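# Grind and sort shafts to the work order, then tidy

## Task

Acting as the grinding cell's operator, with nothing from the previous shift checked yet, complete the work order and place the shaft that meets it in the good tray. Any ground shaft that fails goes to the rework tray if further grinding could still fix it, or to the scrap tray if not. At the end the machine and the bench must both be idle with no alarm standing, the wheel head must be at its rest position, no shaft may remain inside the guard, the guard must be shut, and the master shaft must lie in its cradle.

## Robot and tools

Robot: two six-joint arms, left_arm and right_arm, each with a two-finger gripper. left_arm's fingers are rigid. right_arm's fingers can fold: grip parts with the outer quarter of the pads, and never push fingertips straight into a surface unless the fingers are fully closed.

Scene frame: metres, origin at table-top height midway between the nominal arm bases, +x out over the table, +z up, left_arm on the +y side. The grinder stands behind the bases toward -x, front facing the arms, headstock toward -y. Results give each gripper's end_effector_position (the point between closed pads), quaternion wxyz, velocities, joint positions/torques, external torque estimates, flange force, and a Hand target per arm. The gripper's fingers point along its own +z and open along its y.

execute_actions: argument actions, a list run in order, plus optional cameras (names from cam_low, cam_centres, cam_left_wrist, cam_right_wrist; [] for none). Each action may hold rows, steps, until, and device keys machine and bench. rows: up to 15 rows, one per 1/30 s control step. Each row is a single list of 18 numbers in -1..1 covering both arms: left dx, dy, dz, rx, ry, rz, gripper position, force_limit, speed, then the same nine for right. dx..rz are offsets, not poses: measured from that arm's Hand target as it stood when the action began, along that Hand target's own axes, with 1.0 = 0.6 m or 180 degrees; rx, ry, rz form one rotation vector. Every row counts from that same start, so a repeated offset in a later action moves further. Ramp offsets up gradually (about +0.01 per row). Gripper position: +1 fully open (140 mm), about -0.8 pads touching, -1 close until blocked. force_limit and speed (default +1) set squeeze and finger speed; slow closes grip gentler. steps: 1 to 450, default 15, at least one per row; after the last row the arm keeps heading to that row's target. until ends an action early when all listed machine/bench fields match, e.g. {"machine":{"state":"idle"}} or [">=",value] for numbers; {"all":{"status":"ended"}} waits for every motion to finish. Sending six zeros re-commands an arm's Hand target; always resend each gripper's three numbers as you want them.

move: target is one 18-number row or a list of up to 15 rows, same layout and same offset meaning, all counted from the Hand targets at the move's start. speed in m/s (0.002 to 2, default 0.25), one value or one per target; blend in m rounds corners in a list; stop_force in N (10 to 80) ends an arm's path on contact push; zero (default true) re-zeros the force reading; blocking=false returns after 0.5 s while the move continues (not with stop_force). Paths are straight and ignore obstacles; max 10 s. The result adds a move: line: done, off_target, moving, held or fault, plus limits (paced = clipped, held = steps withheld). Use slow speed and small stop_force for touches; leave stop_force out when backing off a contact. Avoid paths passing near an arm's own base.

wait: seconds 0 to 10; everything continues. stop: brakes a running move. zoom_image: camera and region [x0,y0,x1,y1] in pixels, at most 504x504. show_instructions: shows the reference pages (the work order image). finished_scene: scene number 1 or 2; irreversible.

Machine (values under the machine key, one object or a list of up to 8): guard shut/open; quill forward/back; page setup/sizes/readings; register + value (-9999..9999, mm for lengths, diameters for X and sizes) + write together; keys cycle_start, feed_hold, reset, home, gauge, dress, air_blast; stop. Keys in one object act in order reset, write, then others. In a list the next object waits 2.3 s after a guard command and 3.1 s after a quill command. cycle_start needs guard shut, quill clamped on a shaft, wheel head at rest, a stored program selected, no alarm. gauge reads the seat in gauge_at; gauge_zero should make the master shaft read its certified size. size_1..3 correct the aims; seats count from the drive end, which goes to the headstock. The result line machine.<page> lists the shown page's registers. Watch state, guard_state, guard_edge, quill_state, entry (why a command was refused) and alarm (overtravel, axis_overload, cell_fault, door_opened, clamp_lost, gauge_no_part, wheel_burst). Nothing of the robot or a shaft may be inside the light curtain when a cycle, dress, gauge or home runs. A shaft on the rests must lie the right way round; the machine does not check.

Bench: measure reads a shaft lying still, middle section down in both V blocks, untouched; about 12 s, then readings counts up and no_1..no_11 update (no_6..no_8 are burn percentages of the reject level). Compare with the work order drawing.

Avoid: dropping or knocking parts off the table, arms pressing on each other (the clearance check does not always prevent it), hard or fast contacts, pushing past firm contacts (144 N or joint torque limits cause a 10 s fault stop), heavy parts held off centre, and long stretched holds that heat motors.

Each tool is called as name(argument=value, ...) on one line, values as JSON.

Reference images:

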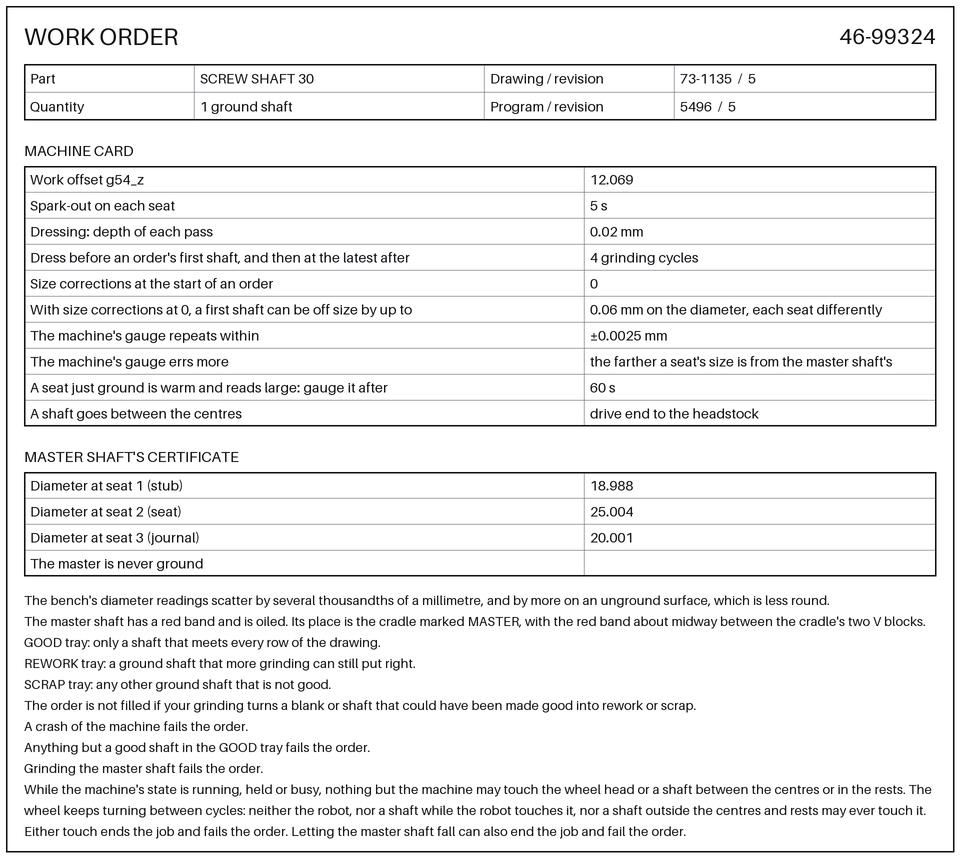

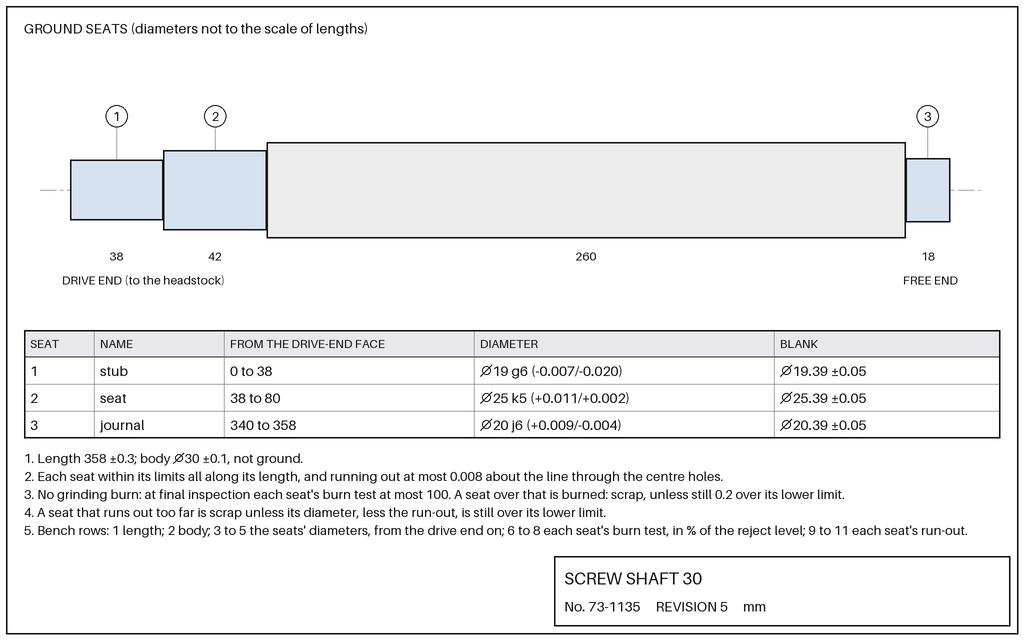

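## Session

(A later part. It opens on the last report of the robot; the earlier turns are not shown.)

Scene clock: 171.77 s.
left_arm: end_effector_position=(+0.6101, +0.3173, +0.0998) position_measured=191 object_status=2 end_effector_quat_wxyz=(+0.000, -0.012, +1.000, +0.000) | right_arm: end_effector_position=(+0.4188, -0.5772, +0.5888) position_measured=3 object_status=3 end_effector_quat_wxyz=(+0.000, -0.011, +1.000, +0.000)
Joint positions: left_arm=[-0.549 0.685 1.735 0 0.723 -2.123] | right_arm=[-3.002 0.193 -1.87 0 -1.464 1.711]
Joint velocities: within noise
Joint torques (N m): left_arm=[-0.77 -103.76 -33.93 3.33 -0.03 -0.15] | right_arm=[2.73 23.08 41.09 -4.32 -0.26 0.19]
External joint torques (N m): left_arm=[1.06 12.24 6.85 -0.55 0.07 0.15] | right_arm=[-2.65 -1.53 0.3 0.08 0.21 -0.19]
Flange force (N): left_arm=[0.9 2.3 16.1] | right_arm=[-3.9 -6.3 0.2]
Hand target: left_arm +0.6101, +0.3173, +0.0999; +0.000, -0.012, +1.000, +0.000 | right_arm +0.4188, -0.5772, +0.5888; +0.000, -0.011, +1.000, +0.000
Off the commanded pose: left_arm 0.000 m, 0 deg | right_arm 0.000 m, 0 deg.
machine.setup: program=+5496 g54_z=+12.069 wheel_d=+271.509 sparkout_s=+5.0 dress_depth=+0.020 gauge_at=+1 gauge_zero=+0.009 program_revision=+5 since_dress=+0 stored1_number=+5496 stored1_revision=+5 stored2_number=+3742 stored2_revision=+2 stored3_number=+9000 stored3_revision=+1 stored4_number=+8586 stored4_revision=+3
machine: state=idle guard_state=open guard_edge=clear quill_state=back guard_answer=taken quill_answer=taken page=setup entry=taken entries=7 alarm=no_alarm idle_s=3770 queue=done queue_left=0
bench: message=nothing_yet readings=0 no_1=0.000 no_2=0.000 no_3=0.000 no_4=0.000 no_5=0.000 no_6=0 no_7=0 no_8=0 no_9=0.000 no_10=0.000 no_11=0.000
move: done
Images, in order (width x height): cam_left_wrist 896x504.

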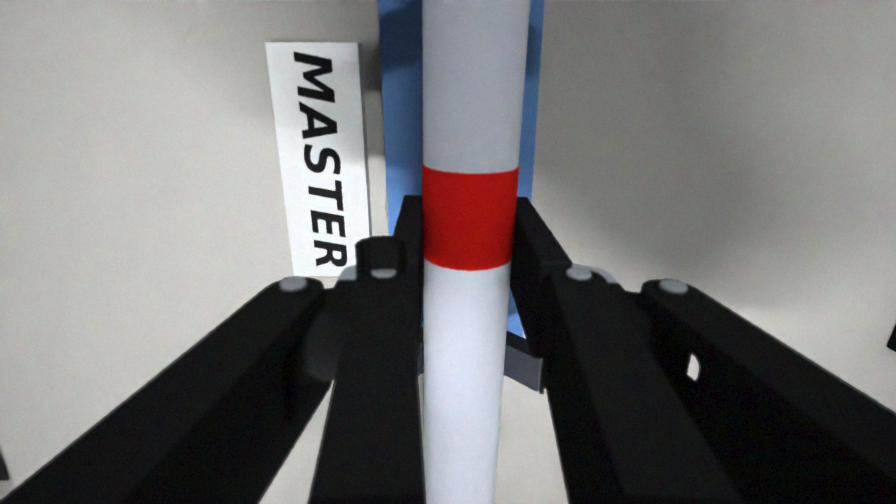

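wait(seconds=4, cameras=["cam_left_wrist"])

Scene clock: 177.43 s.
left_arm: end_effector_position=(+0.6101, +0.3173, +0.0999) position_measured=191 object_status=2 end_effector_quat_wxyz=(+0.000, -0.012, +1.000, +0.000) | right_arm: end_effector_position=(+0.4188, -0.5772, +0.5888) position_measured=3 object_status=3 end_effector_quat_wxyz=(+0.000, -0.011, +1.000, +0.000)
Joint positions: left_arm=[-0.549 0.685 1.735 0 0.723 -2.123] | right_arm=[-3.002 0.193 -1.87 0 -1.464 1.711]
Joint velocities: within noise
Joint torques (N m): left_arm=[-0.73 -104.17 -33.99 3.42 0.07 -0.15] | right_arm=[2.27 22.97 41.01 -4.3 -0.27 0.19]
External joint torques (N m): left_arm=[1.05 12.39 6.85 -0.63 -0.03 0.15] | right_arm=[-2.1 -1.46 0.61 0.05 0.23 -0.19]
Flange force (N): left_arm=[0.8 2.3 16.5] | right_arm=[-4.1 -5.0 -0.3]
Hand target: left_arm +0.6101, +0.3173, +0.0999; +0.000, -0.012, +1.000, +0.000 | right_arm +0.4188, -0.5772, +0.5888; +0.000, -0.011, +1.000, +0.000
Tool commands: left_gripper/position=-1.0 left_gripper/force_limit=+1.0 left_gripper/speed=+1.0 right_gripper/position=+1.0 right_gripper/force_limit=+1.0 right_gripper/speed=+1.0
Off the commanded pose: left_arm 0.000 m, 0 deg | right_arm 0.000 m, 0 deg.
machine.setup: program=+5496 g54_z=+12.069 wheel_d=+271.509 sparkout_s=+5.0 dress_depth=+0.020 gauge_at=+1 gauge_zero=+0.009 program_revision=+5 since_dress=+0 stored1_number=+5496 stored1_revision=+5 stored2_number=+3742 stored2_revision=+2 stored3_number=+9000 stored3_revision=+1 stored4_number=+8586 stored4_revision=+3
machine: state=idle guard_state=open guard_edge=clear quill_state=back guard_answer=taken quill_answer=taken page=setup entry=taken entries=7 alarm=no_alarm idle_s=3776 queue=done queue_left=0
bench: message=nothing_yet readings=0 no_1=0.000 no_2=0.000 no_3=0.000 no_4=0.000 no_5=0.000 no_6=0 no_7=0 no_8=0 no_9=0.000 no_10=0.000 no_11=0.000
wait: 4.00 s; at rest from the start
Images, in order (width x height): cam_left_wrist 896x504.

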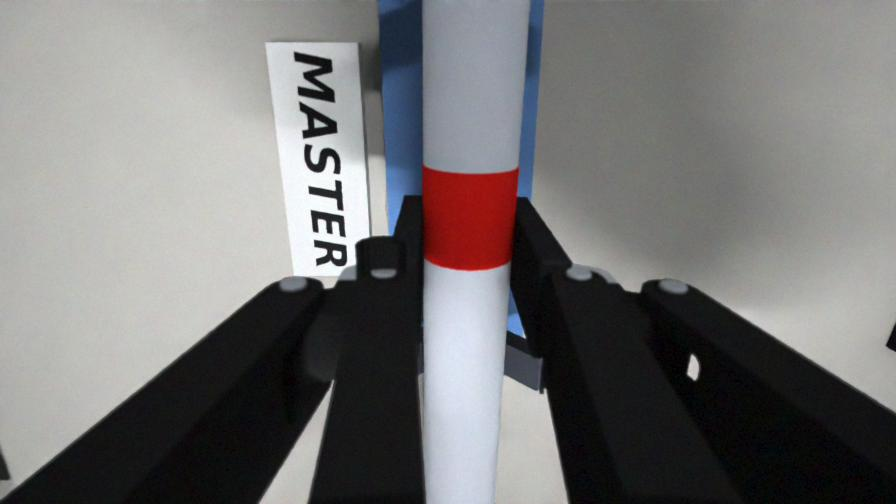

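move(target=[[0,0,-0.38,0,0,0,-1,1,1, 0,0,0,0,0,0,1,1,1],[0.940,-0.2563,-0.5835,0,0,0.2482,-1,1,1, 0,0,0,0,0,0,1,1,1]], speed=[0.08,0.2], blend=[0.05,0], cameras=["cam_left_wrist"])

Scene clock: 188.63 s.
left_arm: end_effector_position=(+0.0505, +0.1494, +0.4504) position_measured=191 object_status=2 end_effector_quat_wxyz=(-0.001, +0.369, +0.930, +0.000) | right_arm: end_effector_position=(+0.4188, -0.5772, +0.5888) position_measured=3 object_status=3 end_effector_quat_wxyz=(+0.000, -0.011, +1.000, +0.000)
Joint positions: left_arm=[-1.438 0.024 1.93 -0.001 1.189 -2.232] | right_arm=[-3.002 0.193 -1.87 0 -1.464 1.711]
Joint velocities: within noise
Joint torques (N m): left_arm=[-0.58 -50.5 -48.51 4.64 0.38 -0.22] | right_arm=[2.49 22.91 41 -4.31 -0.25 0.12]
External joint torques (N m): left_arm=[0.83 9.4 10.21 -0.72 -0.34 0.22] | right_arm=[-2.13 -1.58 0.49 0.07 0.21 -0.12]
Flange force (N): left_arm=[0.2 2.6 19.6] | right_arm=[-4.1 -4.9 -0.2]
Hand target: left_arm +0.0504, +0.1494, +0.4504; -0.001, +0.369, +0.930, +0.000 | right_arm +0.4188, -0.5772, +0.5888; +0.000, -0.011, +1.000, +0.000
Off the commanded pose: left_arm 0.000 m, 0 deg | right_arm 0.000 m, 0 deg.
machine.setup: program=+5496 g54_z=+12.069 wheel_d=+271.509 sparkout_s=+5.0 dress_depth=+0.020 gauge_at=+1 gauge_zero=+0.009 program_revision=+5 since_dress=+0 stored1_number=+5496 stored1_revision=+5 stored2_number=+3742 stored2_revision=+2 stored3_number=+9000 stored3_revision=+1 stored4_number=+8586 stored4_revision=+3
machine: state=idle guard_state=open guard_edge=clear quill_state=back guard_answer=taken quill_answer=taken page=setup entry=taken entries=7 alarm=no_alarm idle_s=3787 queue=done queue_left=0
bench: message=nothing_yet readings=0 no_1=0.000 no_2=0.000 no_3=0.000 no_4=0.000 no_5=0.000 no_6=0 no_7=0 no_8=0 no_9=0.000 no_10=0.000 no_11=0.000
move: done
Images, in order (width x height): cam_left_wrist 896x504.

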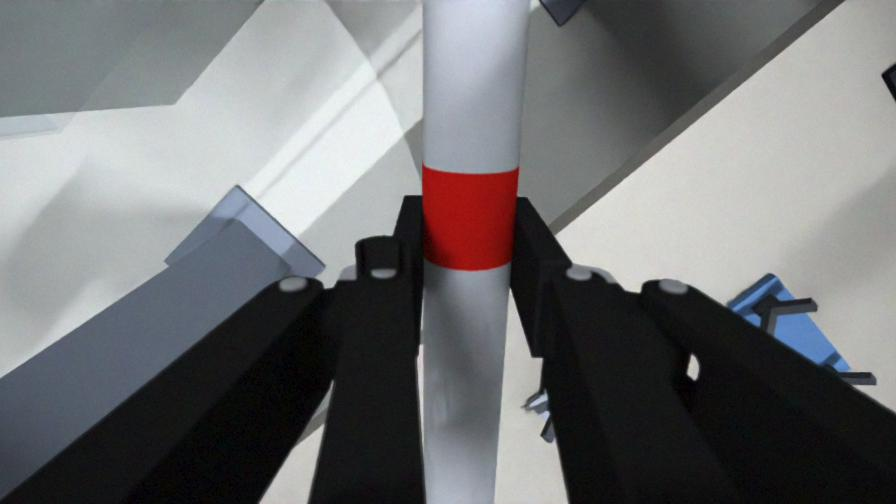

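move(target=[0.7112,-0.909,0,0,0,0.2593,-1,1,1, 0,0,0,0,0,0,1,1,1], speed=0.2, cameras=["cam_left_wrist","cam_centres"])

Scene clock: 200.97 s.
left_arm: end_effector_position=(-0.6340, +0.0447, +0.4510) position_measured=191 object_status=2 end_effector_quat_wxyz=(-0.001, +0.707, +0.708, +0.000) | right_arm: end_effector_position=(+0.4188, -0.5772, +0.5888) position_measured=3 object_status=3 end_effector_quat_wxyz=(+0.000, -0.011, +1.000, +0.000)
Joint positions: left_arm=[-2.37 0.508 1.298 -0.001 1.336 -2.35] | right_arm=[-3.002 0.193 -1.87 0 -1.464 1.711]
Joint velocities: within noise
Joint torques (N m): left_arm=[-2.38 -103.67 -50.4 4.78 -0.04 -0.14] | right_arm=[2.32 22.54 41.05 -4.29 -0.26 0.19]
External joint torques (N m): left_arm=[2.13 14.07 10.4 -0.72 0.07 0.14] | right_arm=[-2.32 -0.75 0.47 0.04 0.21 -0.19]
Flange force (N): left_arm=[0.6 4.2 18.2] | right_arm=[-2.8 -5.6 -0.3]
Hand target: left_arm -0.6341, +0.0447, +0.4510; -0.001, +0.707, +0.708, +0.000 | right_arm +0.4188, -0.5772, +0.5888; +0.000, -0.011, +1.000, +0.000
Off the commanded pose: left_arm 0.000 m, 0 deg | right_arm 0.000 m, 0 deg.
machine.setup: program=+5496 g54_z=+12.069 wheel_d=+271.509 sparkout_s=+5.0 dress_depth=+0.020 gauge_at=+1 gauge_zero=+0.009 program_revision=+5 since_dress=+0 stored1_number=+5496 stored1_revision=+5 stored2_number=+3742 stored2_revision=+2 stored3_number=+9000 stored3_revision=+1 stored4_number=+8586 stored4_revision=+3
machine: state=idle guard_state=open guard_edge=clear quill_state=back guard_answer=taken quill_answer=taken page=setup entry=taken entries=7 alarm=no_alarm idle_s=3799 queue=done queue_left=0
bench: message=nothing_yet readings=0 no_1=0.000 no_2=0.000 no_3=0.000 no_4=0.000 no_5=0.000 no_6=0 no_7=0 no_8=0 no_9=0.000 no_10=0.000 no_11=0.000
move: done
Images, in order (width x height): cam_centres 896x504, cam_left_wrist 896x504.

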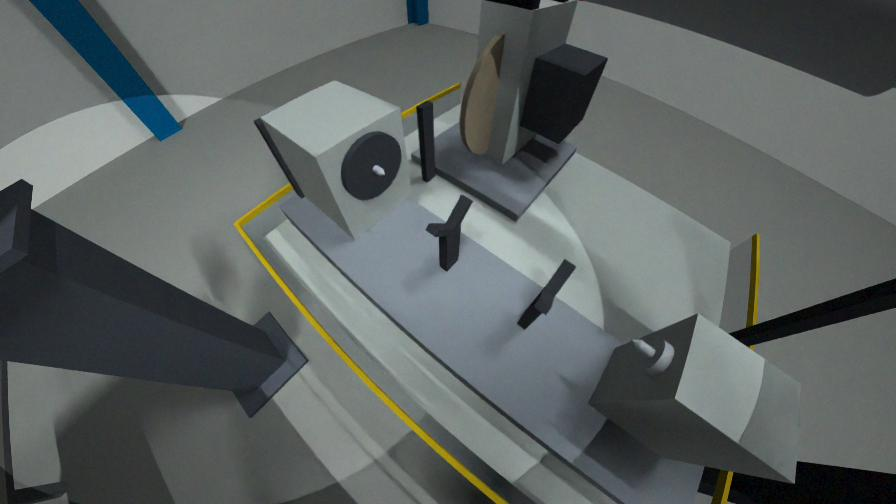

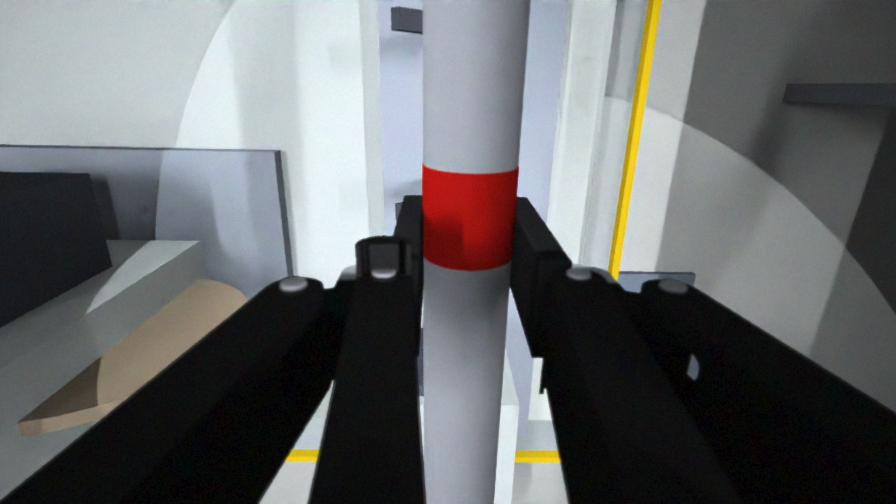

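zoom_image(camera="cam_left_wrist", region=[340, 0, 640, 170])

zoom_image(camera="cam_left_wrist", region=[340, 160, 640, 330])

zoom_image(camera="cam_left_wrist", region=[340, 330, 640, 504])

Scaled by 1.680 from the camera's 896x504 image, which has a finer 1280x720 frame.

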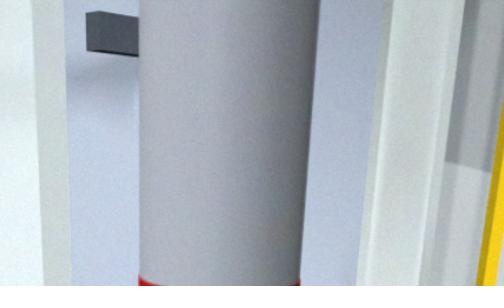

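Scaled by 1.680 from the camera's 896x504 image, which has a finer 1280x720 frame.

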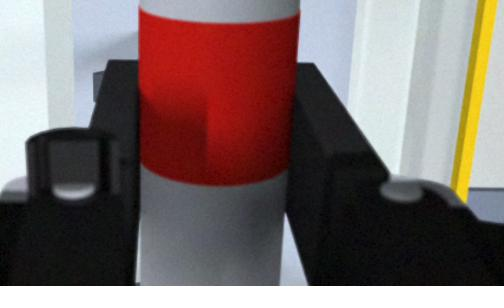

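Scaled by 1.680 from the camera's 896x504 image, which has a finer 1280x720 frame.

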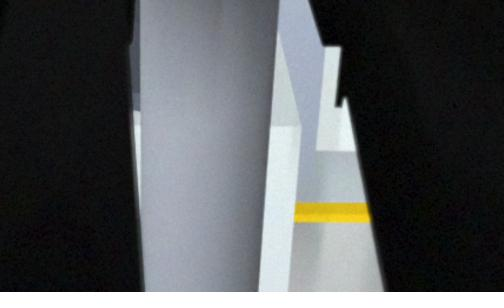

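move(target=[0,0,0.25,0,0,0,-1,1,1, 0,0,0,0,0,0,1,1,1], speed=0.12, cameras=["cam_left_wrist","cam_centres"])

Scene clock: 237.13 s.
left_arm: end_effector_position=(-0.6343, +0.0448, +0.3011) position_measured=191 object_status=2 end_effector_quat_wxyz=(-0.001, +0.707, +0.708, +0.000) | right_arm: end_effector_position=(+0.4188, -0.5772, +0.5888) position_measured=3 object_status=3 end_effector_quat_wxyz=(+0.000, -0.011, +1.000, +0.000)
Joint positions: left_arm=[-2.37 0.593 1.446 -0.001 1.102 -2.349] | right_arm=[-3.002 0.193 -1.87 0 -1.464 1.711]
Joint velocities: within noise
Joint torques (N m): left_arm=[-0.97 -107.84 -47.16 4.45 0.05 -0.14] | right_arm=[2.61 22.8 41.16 -4.34 -0.29 0.18]
External joint torques (N m): left_arm=[0.83 13.43 10.2 -0.69 -0.02 0.14] | right_arm=[-2.41 -1.66 0.1 0.12 0.24 -0.18]
Flange force (N): left_arm=[3.3 4.6 17.6] | right_arm=[-3.8 -5.7 0.6]
Hand target: left_arm -0.6342, +0.0448, +0.3010; -0.001, +0.707, +0.708, +0.000 | right_arm +0.4188, -0.5772, +0.5888; +0.000, -0.011, +1.000, +0.000
Off the commanded pose: left_arm 0.000 m, 0 deg | right_arm 0.000 m, 0 deg.
machine.setup: program=+5496 g54_z=+12.069 wheel_d=+271.509 sparkout_s=+5.0 dress_depth=+0.020 gauge_at=+1 gauge_zero=+0.009 program_revision=+5 since_dress=+0 stored1_number=+5496 stored1_revision=+5 stored2_number=+3742 stored2_revision=+2 stored3_number=+9000 stored3_revision=+1 stored4_number=+8586 stored4_revision=+3
machine: state=idle guard_state=open guard_edge=clear quill_state=back guard_answer=taken quill_answer=taken page=setup entry=taken entries=7 alarm=no_alarm idle_s=3835 queue=done queue_left=0
bench: message=nothing_yet readings=0 no_1=0.000 no_2=0.000 no_3=0.000 no_4=0.000 no_5=0.000 no_6=0 no_7=0 no_8=0 no_9=0.000 no_10=0.000 no_11=0.000
move: done
Images, in order (width x height): cam_centres 896x504, cam_left_wrist 896x504.

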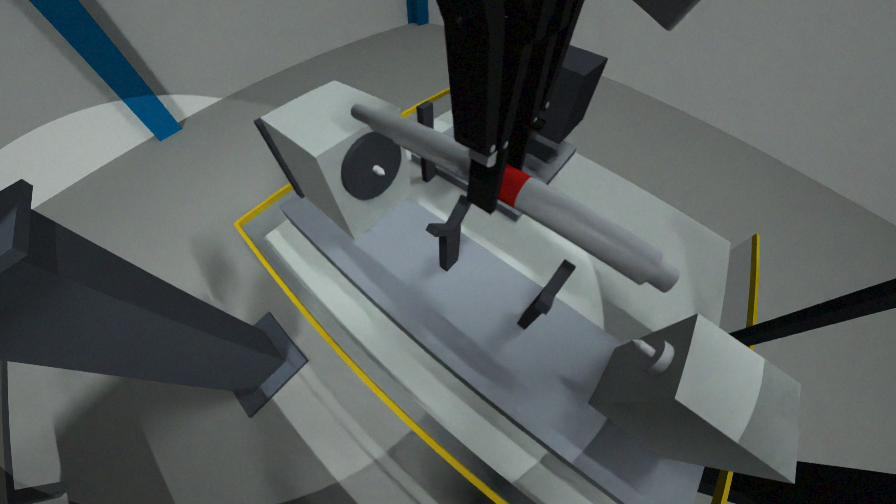

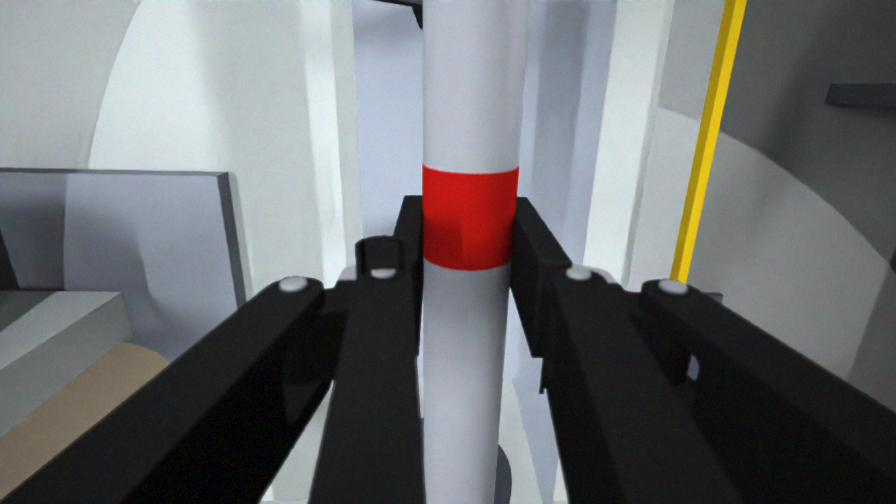

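move(target=[0,0.1667,-0.25,0,0,0.0067,-1,1,1, 0,0,0,0,0,0,1,1,1], speed=0.15, cameras=["cam_left_wrist"])

zoom_image(camera="cam_left_wrist", region=[200, 0, 450, 250])

Scene clock: 267.17 s.
left_arm: end_effector_position=(-0.5341, +0.0448, +0.4508) position_measured=191 object_status=2 end_effector_quat_wxyz=(-0.001, +0.714, +0.700, +0.000) | right_arm: end_effector_position=(+0.4188, -0.5772, +0.5888) position_measured=3 object_status=3 end_effector_quat_wxyz=(+0.000, -0.011, +1.000, +0.000)
Joint positions: left_arm=[-2.279 0.407 1.451 -0.001 1.284 -2.237] | right_arm=[-3.002 0.193 -1.87 0 -1.464 1.711]
Joint velocities: within noise
Joint torques (N m): left_arm=[-1.39 -91.93 -49.84 4.7 -0.23 -0.27] | right_arm=[2.73 22.67 41.17 -4.3 -0.3 0.18]
External joint torques (N m): left_arm=[1.16 12 10.29 -0.68 0.27 0.27] | right_arm=[-2.52 -1.3 0.12 0.08 0.25 -0.18]
Flange force (N): left_arm=[2.5 4.1 17.4] | right_arm=[-3.3 -6.0 0.5]
Hand target: left_arm -0.5341, +0.0448, +0.4509; -0.001, +0.714, +0.700, +0.000 | right_arm +0.4188, -0.5772, +0.5888; +0.000, -0.011, +1.000, +0.000
Off the commanded pose: left_arm 0.000 m, 0 deg | right_arm 0.000 m, 0 deg.
machine.setup: program=+5496 g54_z=+12.069 wheel_d=+271.509 sparkout_s=+5.0 dress_depth=+0.020 gauge_at=+1 gauge_zero=+0.009 program_revision=+5 since_dress=+0 stored1_number=+5496 stored1_revision=+5 stored2_number=+3742 stored2_revision=+2 stored3_number=+9000 stored3_revision=+1 stored4_number=+8586 stored4_revision=+3
machine: state=idle guard_state=open guard_edge=clear quill_state=back guard_answer=taken quill_answer=taken page=setup entry=taken entries=7 alarm=no_alarm idle_s=3864 queue=done queue_left=0
bench: message=nothing_yet readings=0 no_1=0.000 no_2=0.000 no_3=0.000 no_4=0.000 no_5=0.000 no_6=0 no_7=0 no_8=0 no_9=0.000 no_10=0.000 no_11=0.000
move: done
Images, in order (width x height): cam_left_wrist 896x504.

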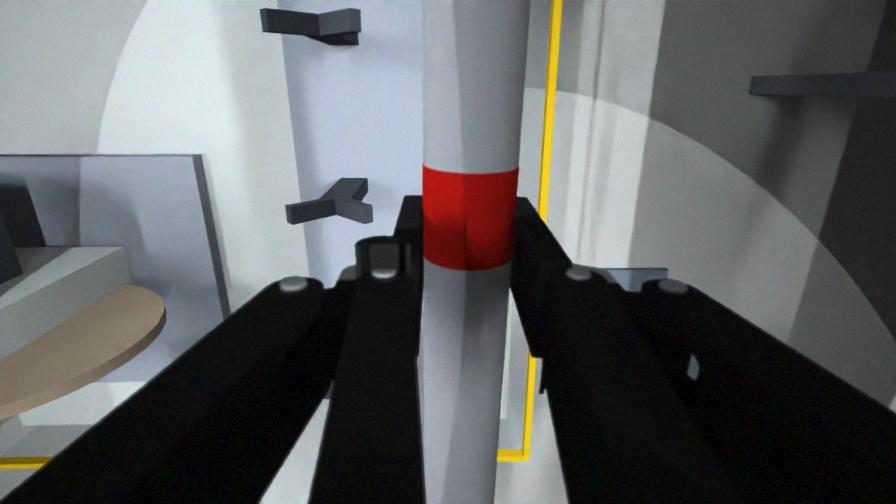

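Scaled by 2.016 from the camera's 896x504 image, which has a finer 1280x720 frame.

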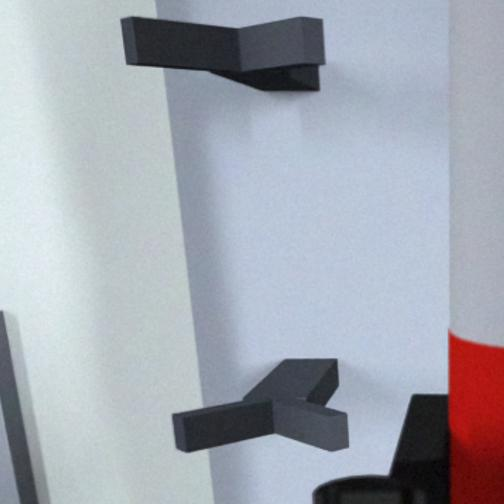

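move(target=[0.005,-0.1874,0.2515,0,0,-0.0062,-1,1,1, 0,0,0,0,0,0,1,1,1], speed=0.12, cameras=["cam_left_wrist","cam_centres"])

zoom_image(camera="cam_left_wrist", region=[330, 0, 630, 170])

Scene clock: 310.17 s.
left_arm: end_effector_position=(-0.6465, +0.0501, +0.3002) position_measured=191 object_status=2 end_effector_quat_wxyz=(-0.001, +0.707, +0.707, +0.000) | right_arm: end_effector_position=(+0.4188, -0.5772, +0.5888) position_measured=3 object_status=3 end_effector_quat_wxyz=(+0.000, -0.011, +1.000, +0.000)
Joint positions: left_arm=[-2.385 0.6 1.436 -0.001 1.105 -2.363] | right_arm=[-3.002 0.193 -1.87 0 -1.464 1.711]
Joint velocities: within noise
Joint torques (N m): left_arm=[-0.27 -110.01 -45.83 4.4 0.16 -0.21] | right_arm=[2.28 22.6 41.15 -4.32 -0.31 0.16]
External joint torques (N m): left_arm=[0.47 15.19 8.94 -0.64 -0.12 0.21] | right_arm=[-2.16 -0.88 0.34 0.07 0.26 -0.16]
Flange force (N): left_arm=[-0.5 0.7 18.1] | right_arm=[-2.8 -5.1 0.1]
Hand target: left_arm -0.6466, +0.0501, +0.3001; -0.001, +0.707, +0.707, +0.000 | right_arm +0.4188, -0.5772, +0.5888; +0.000, -0.011, +1.000, +0.000
Off the commanded pose: left_arm 0.000 m, 0 deg | right_arm 0.000 m, 0 deg.
machine.setup: program=+5496 g54_z=+12.069 wheel_d=+271.509 sparkout_s=+5.0 dress_depth=+0.020 gauge_at=+1 gauge_zero=+0.009 program_revision=+5 since_dress=+0 stored1_number=+5496 stored1_revision=+5 stored2_number=+3742 stored2_revision=+2 stored3_number=+9000 stored3_revision=+1 stored4_number=+8586 stored4_revision=+3
machine: state=idle guard_state=open guard_edge=clear quill_state=back guard_answer=taken quill_answer=taken page=setup entry=taken entries=7 alarm=no_alarm idle_s=3907 queue=done queue_left=0
bench: message=nothing_yet readings=0 no_1=0.000 no_2=0.000 no_3=0.000 no_4=0.000 no_5=0.000 no_6=0 no_7=0 no_8=0 no_9=0.000 no_10=0.000 no_11=0.000
move: done
Images, in order (width x height): cam_centres 896x504, cam_left_wrist 896x504.

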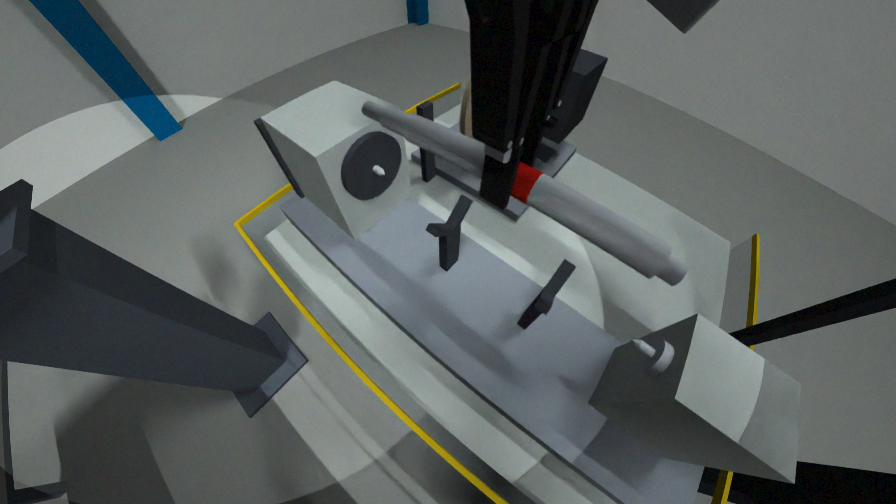

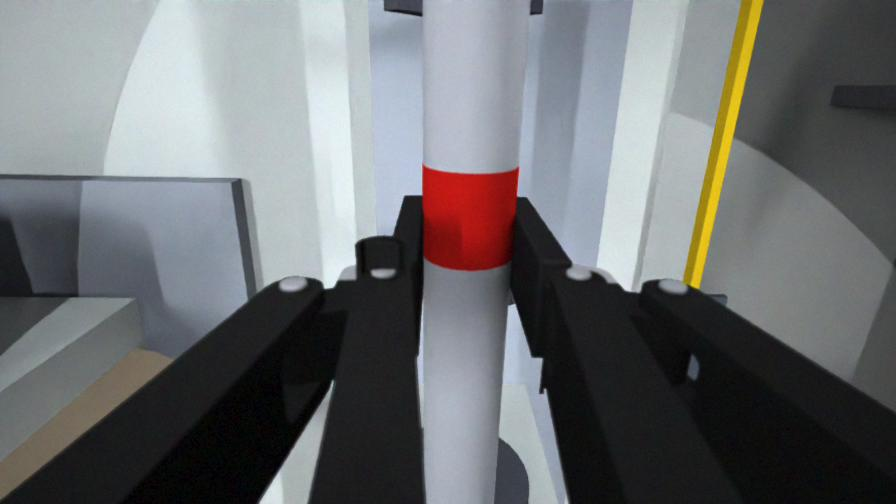

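Scaled by 1.680 from the camera's 896x504 image, which has a finer 1280x720 frame.

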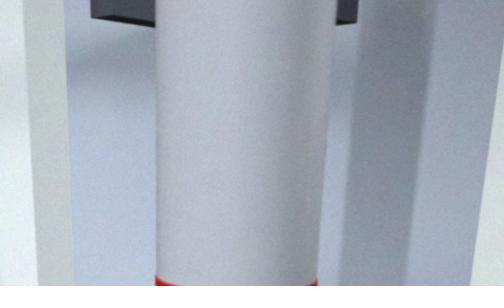

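move(target=[0,0,0.115,0,0,0,-1,1,1, 0,0,0,0,0,0,1,1,1], speed=0.08, cameras=["cam_left_wrist","cam_centres"])

zoom_image(camera="cam_centres", region=[320, 90, 720, 390])

Scene clock: 317.97 s.
left_arm: end_effector_position=(-0.6467, +0.0502, +0.2312) position_measured=191 object_status=2 end_effector_quat_wxyz=(-0.001, +0.707, +0.707, +0.000) | right_arm: end_effector_position=(+0.4188, -0.5772, +0.5888) position_measured=3 object_status=3 end_effector_quat_wxyz=(+0.000, -0.011, +1.000, +0.000)
Joint positions: left_arm=[-2.385 0.656 1.481 -0.001 1.005 -2.363] | right_arm=[-3.002 0.193 -1.87 0 -1.464 1.711]
Joint velocities: within noise
Joint torques (N m): left_arm=[-1.32 -110.47 -43.87 4.19 0.34 -0.13] | right_arm=[2.3 22.61 40.99 -4.32 -0.29 0.25]
External joint torques (N m): left_arm=[1.22 13.44 9.02 -0.64 -0.31 0.13] | right_arm=[-2.24 -1.15 0.4 0.07 0.24 -0.25]
Flange force (N): left_arm=[1.9 4.0 17.1] | right_arm=[-3.3 -5.5 0.0]
Hand target: left_arm -0.6466, +0.0502, +0.2311; -0.001, +0.707, +0.707, +0.000 | right_arm +0.4188, -0.5772, +0.5888; +0.000, -0.011, +1.000, +0.000
Off the commanded pose: left_arm 0.000 m, 0 deg | right_arm 0.000 m, 0 deg.
machine.setup: program=+5496 g54_z=+12.069 wheel_d=+271.509 sparkout_s=+5.0 dress_depth=+0.020 gauge_at=+1 gauge_zero=+0.009 program_revision=+5 since_dress=+0 stored1_number=+5496 stored1_revision=+5 stored2_number=+3742 stored2_revision=+2 stored3_number=+9000 stored3_revision=+1 stored4_number=+8586 stored4_revision=+3
machine: state=idle guard_state=open guard_edge=clear quill_state=back guard_answer=taken quill_answer=taken page=setup entry=taken entries=7 alarm=no_alarm idle_s=3915 queue=done queue_left=0
bench: message=nothing_yet readings=0 no_1=0.000 no_2=0.000 no_3=0.000 no_4=0.000 no_5=0.000 no_6=0 no_7=0 no_8=0 no_9=0.000 no_10=0.000 no_11=0.000
move: done
Images, in order (width x height): cam_centres 896x504, cam_left_wrist 896x504.

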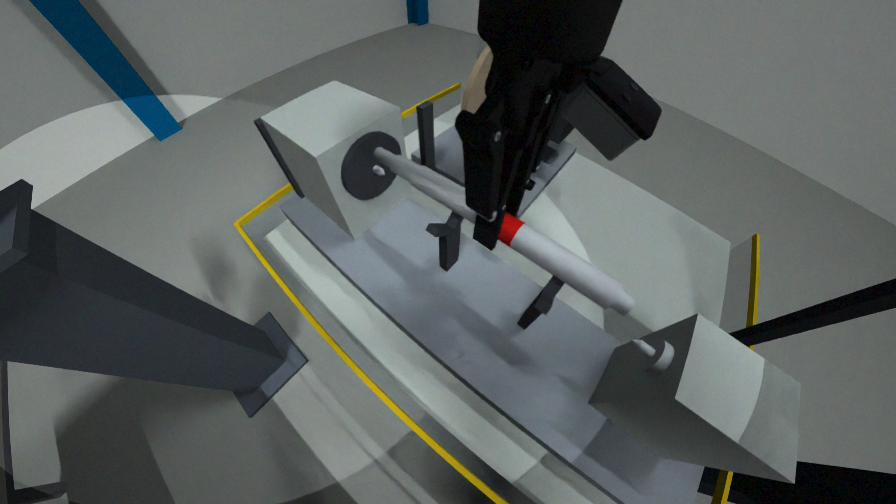

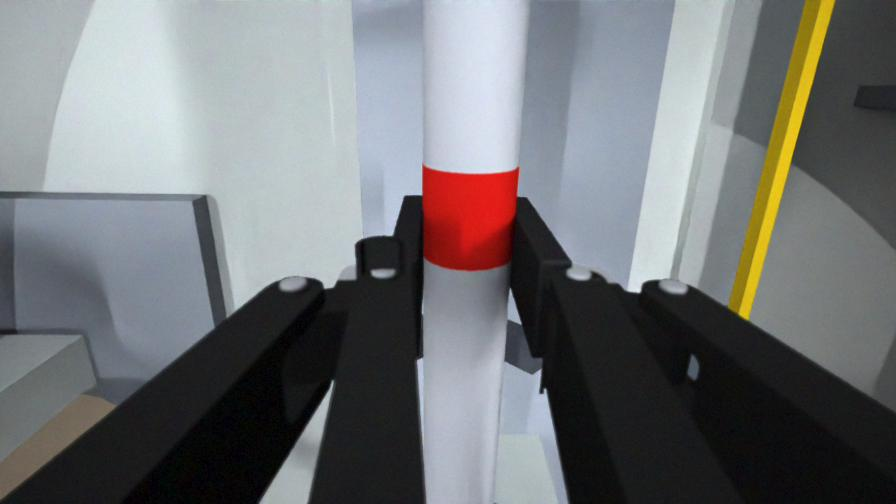

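Scaled by 1.260 from the camera's 896x504 image, which has a finer 1280x720 frame.

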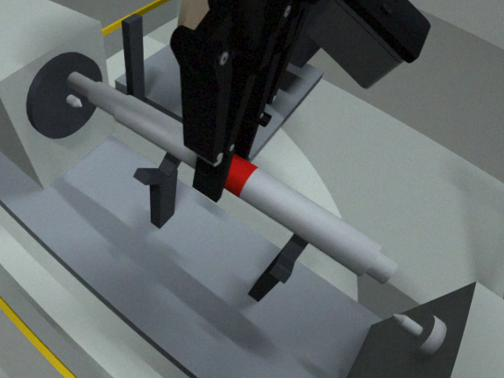

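move(target=[[0.025,0,0,0,0,0,-1,1,1, 0,0,0,0,0,0,1,1,1],[0.025,0,0.0517,0,0,0,-1,1,1, 0,0,0,0,0,0,1,1,1]], speed=0.06, cameras=["cam_left_wrist","cam_centres"])

zoom_image(camera="cam_centres", region=[330, 110, 480, 220])

zoom_image(camera="cam_centres", region=[530, 270, 710, 390])

Scene clock: 335.23 s.
left_arm: end_effector_position=(-0.6467, +0.0652, +0.2002) position_measured=191 object_status=2 end_effector_quat_wxyz=(-0.001, +0.707, +0.707, +0.000) | right_arm: end_effector_position=(+0.4188, -0.5772, +0.5888) position_measured=3 object_status=3 end_effector_quat_wxyz=(+0.000, -0.011, +1.000, +0.000)
Joint positions: left_arm=[-2.398 0.669 1.524 -0.001 0.949 -2.375] | right_arm=[-3.002 0.193 -1.87 0 -1.464 1.711]
Joint velocities: within noise
Joint torques (N m): left_arm=[-1.04 -108.53 -41.94 4.05 -0.05 -0.23] | right_arm=[3.09 22.6 41.19 -4.27 -0.27 0.16]
External joint torques (N m): left_arm=[0.91 10.98 8.2 -0.62 0.08 0.23] | right_arm=[-2.93 -0.76 0.34 0.03 0.21 -0.16]
Flange force (N): left_arm=[2.9 4.7 14.0] | right_arm=[-2.8 -6.9 0.0]
Hand target: left_arm -0.6467, +0.0652, +0.2001; -0.001, +0.707, +0.707, +0.000 | right_arm +0.4188, -0.5772, +0.5888; +0.000, -0.011, +1.000, +0.000
Off the commanded pose: left_arm 0.000 m, 0 deg | right_arm 0.000 m, 0 deg.
machine.setup: program=+5496 g54_z=+12.069 wheel_d=+271.509 sparkout_s=+5.0 dress_depth=+0.020 gauge_at=+1 gauge_zero=+0.009 program_revision=+5 since_dress=+0 stored1_number=+5496 stored1_revision=+5 stored2_number=+3742 stored2_revision=+2 stored3_number=+9000 stored3_revision=+1 stored4_number=+8586 stored4_revision=+3
machine: state=idle guard_state=open guard_edge=clear quill_state=back guard_answer=taken quill_answer=taken page=setup entry=taken entries=7 alarm=no_alarm idle_s=3932 queue=done queue_left=0
bench: message=nothing_yet readings=0 no_1=0.000 no_2=0.000 no_3=0.000 no_4=0.000 no_5=0.000 no_6=0 no_7=0 no_8=0 no_9=0.000 no_10=0.000 no_11=0.000
move: done
Images, in order (width x height): cam_centres 896x504, cam_left_wrist 896x504.

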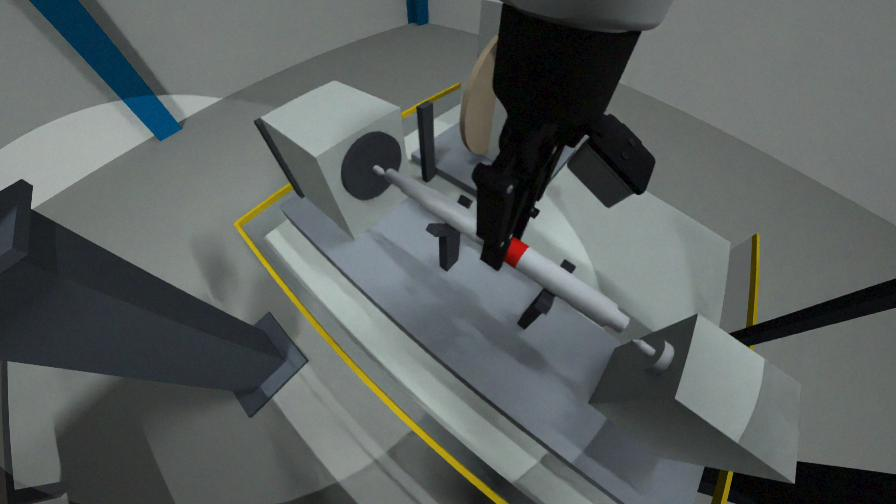

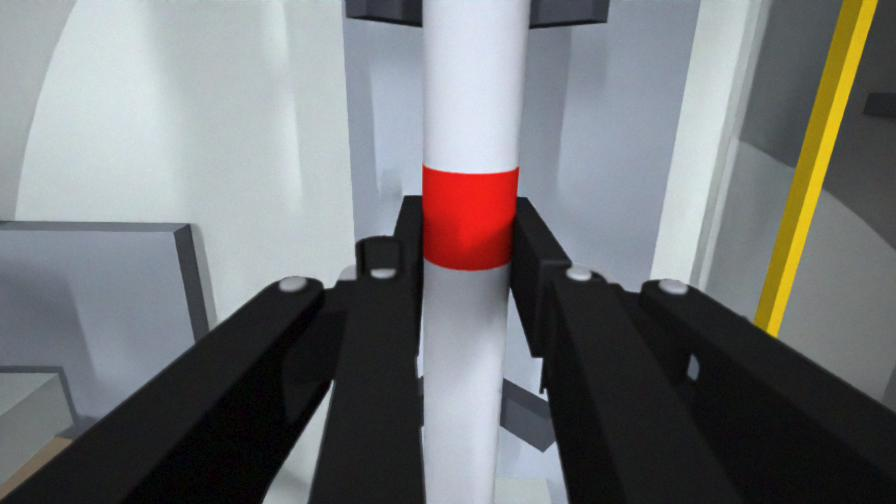

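Scaled by 3.360 from the camera's 896x504 image, which has a finer 1280x720 frame.

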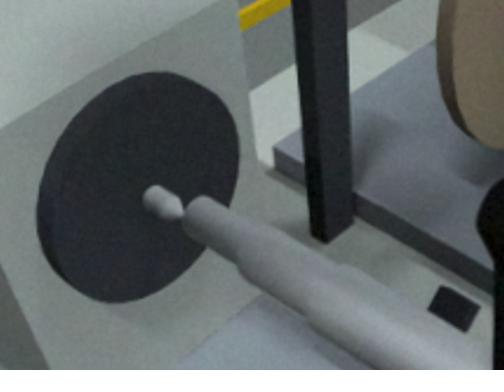

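Scaled by 2.800 from the camera's 896x504 image, which has a finer 1280x720 frame.

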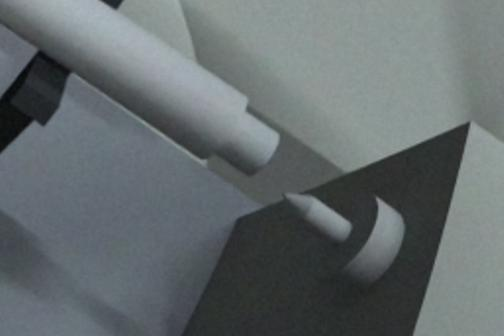

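move(target=[0,0,0.05,0,0,0,-1,1,1, 0,0,0,0,0,0,1,1,1], speed=0.015, stop_force=10, cameras=["cam_left_wrist","cam_centres"])

zoom_image(camera="cam_centres", region=[330, 110, 480, 220])

zoom_image(camera="cam_centres", region=[530, 270, 710, 390])

Scene clock: 351.10 s.
left_arm: end_effector_position=(-0.6466, +0.0653, +0.1912) position_measured=191 object_status=2 end_effector_quat_wxyz=(-0.001, +0.707, +0.707, +0.000) | right_arm: end_effector_position=(+0.4188, -0.5772, +0.5888) position_measured=3 object_status=3 end_effector_quat_wxyz=(+0.000, -0.011, +1.000, +0.000)
Joint positions: left_arm=[-2.398 0.678 1.528 -0.001 0.936 -2.375] | right_arm=[-3.002 0.193 -1.87 0 -1.464 1.711]
Joint velocities: within noise
Joint torques (N m): left_arm=[-14.07 -98.04 -42.93 0.06 -4.48 0.04] | right_arm=[2.5 22.34 41.19 -4.33 -0.28 0.14]
External joint torques (N m): left_arm=[13.87 0.74 9.7 3.31 4.51 -0.04] | right_arm=[-2.48 -0.91 0.3 0.07 0.24 -0.14]
Flange force (N): left_arm=[0.7 23.5 -1.3] | right_arm=[-2.8 -5.8 0.1]
Hand target: left_arm -0.6466, +0.0653, +0.1912; -0.001, +0.707, +0.707, +0.000 (not the last commanded pose) | right_arm +0.4188, -0.5772, +0.5888; +0.000, -0.011, +1.000, +0.000
Off the commanded pose: left_arm 0.021 m, 0 deg | right_arm 0.000 m, 0 deg.
machine.setup: program=+5496 g54_z=+12.069 wheel_d=+271.509 sparkout_s=+5.0 dress_depth=+0.020 gauge_at=+1 gauge_zero=+0.009 program_revision=+5 since_dress=+0 stored1_number=+5496 stored1_revision=+5 stored2_number=+3742 stored2_revision=+2 stored3_number=+9000 stored3_revision=+1 stored4_number=+8586 stored4_revision=+3
machine: state=idle guard_state=open guard_edge=clear quill_state=back guard_answer=taken quill_answer=taken page=setup entry=taken entries=7 alarm=no_alarm idle_s=3948 queue=done queue_left=0
bench: message=nothing_yet readings=0 no_1=0.000 no_2=0.000 no_3=0.000 no_4=0.000 no_5=0.000 no_6=0 no_7=0 no_8=0 no_9=0.000 no_10=0.000 no_11=0.000
move: contact (left_arm)
Images, in order (width x height): cam_centres 896x504, cam_left_wrist 896x504.

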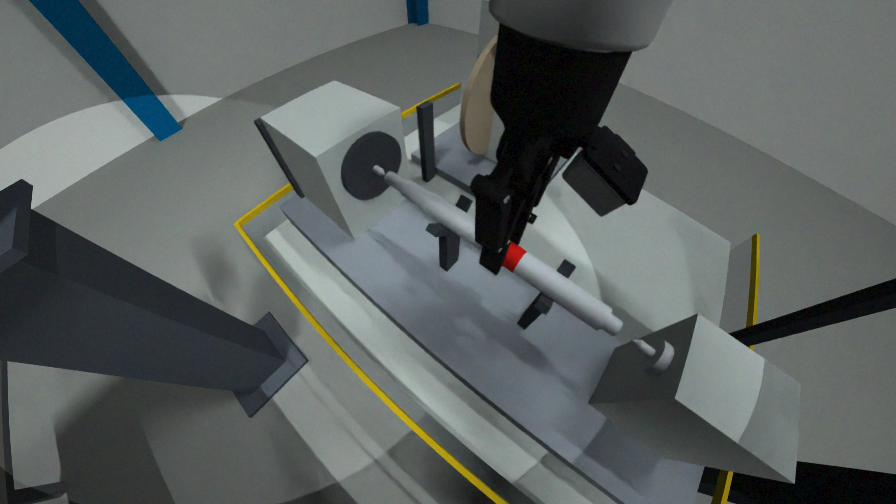

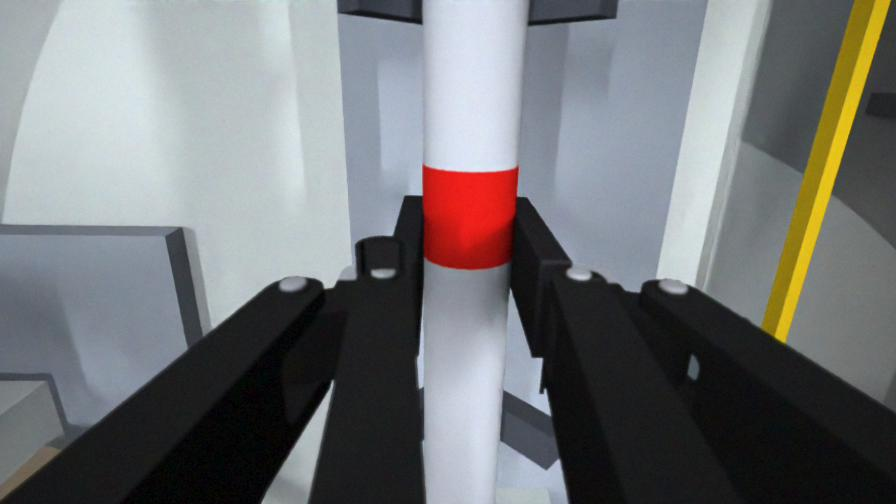

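Scaled by 3.360 from the camera's 896x504 image, which has a finer 1280x720 frame.

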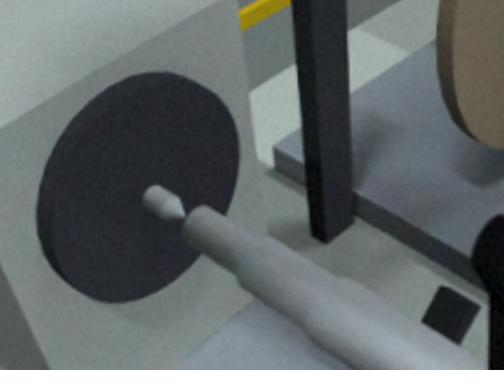

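Scaled by 2.800 from the camera's 896x504 image, which has a finer 1280x720 frame.

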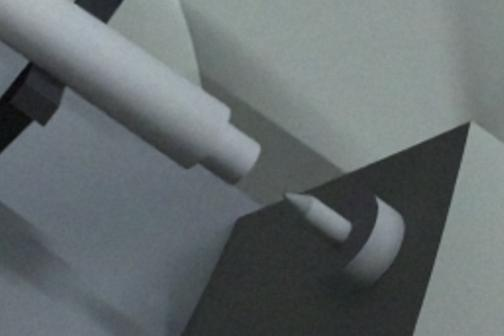

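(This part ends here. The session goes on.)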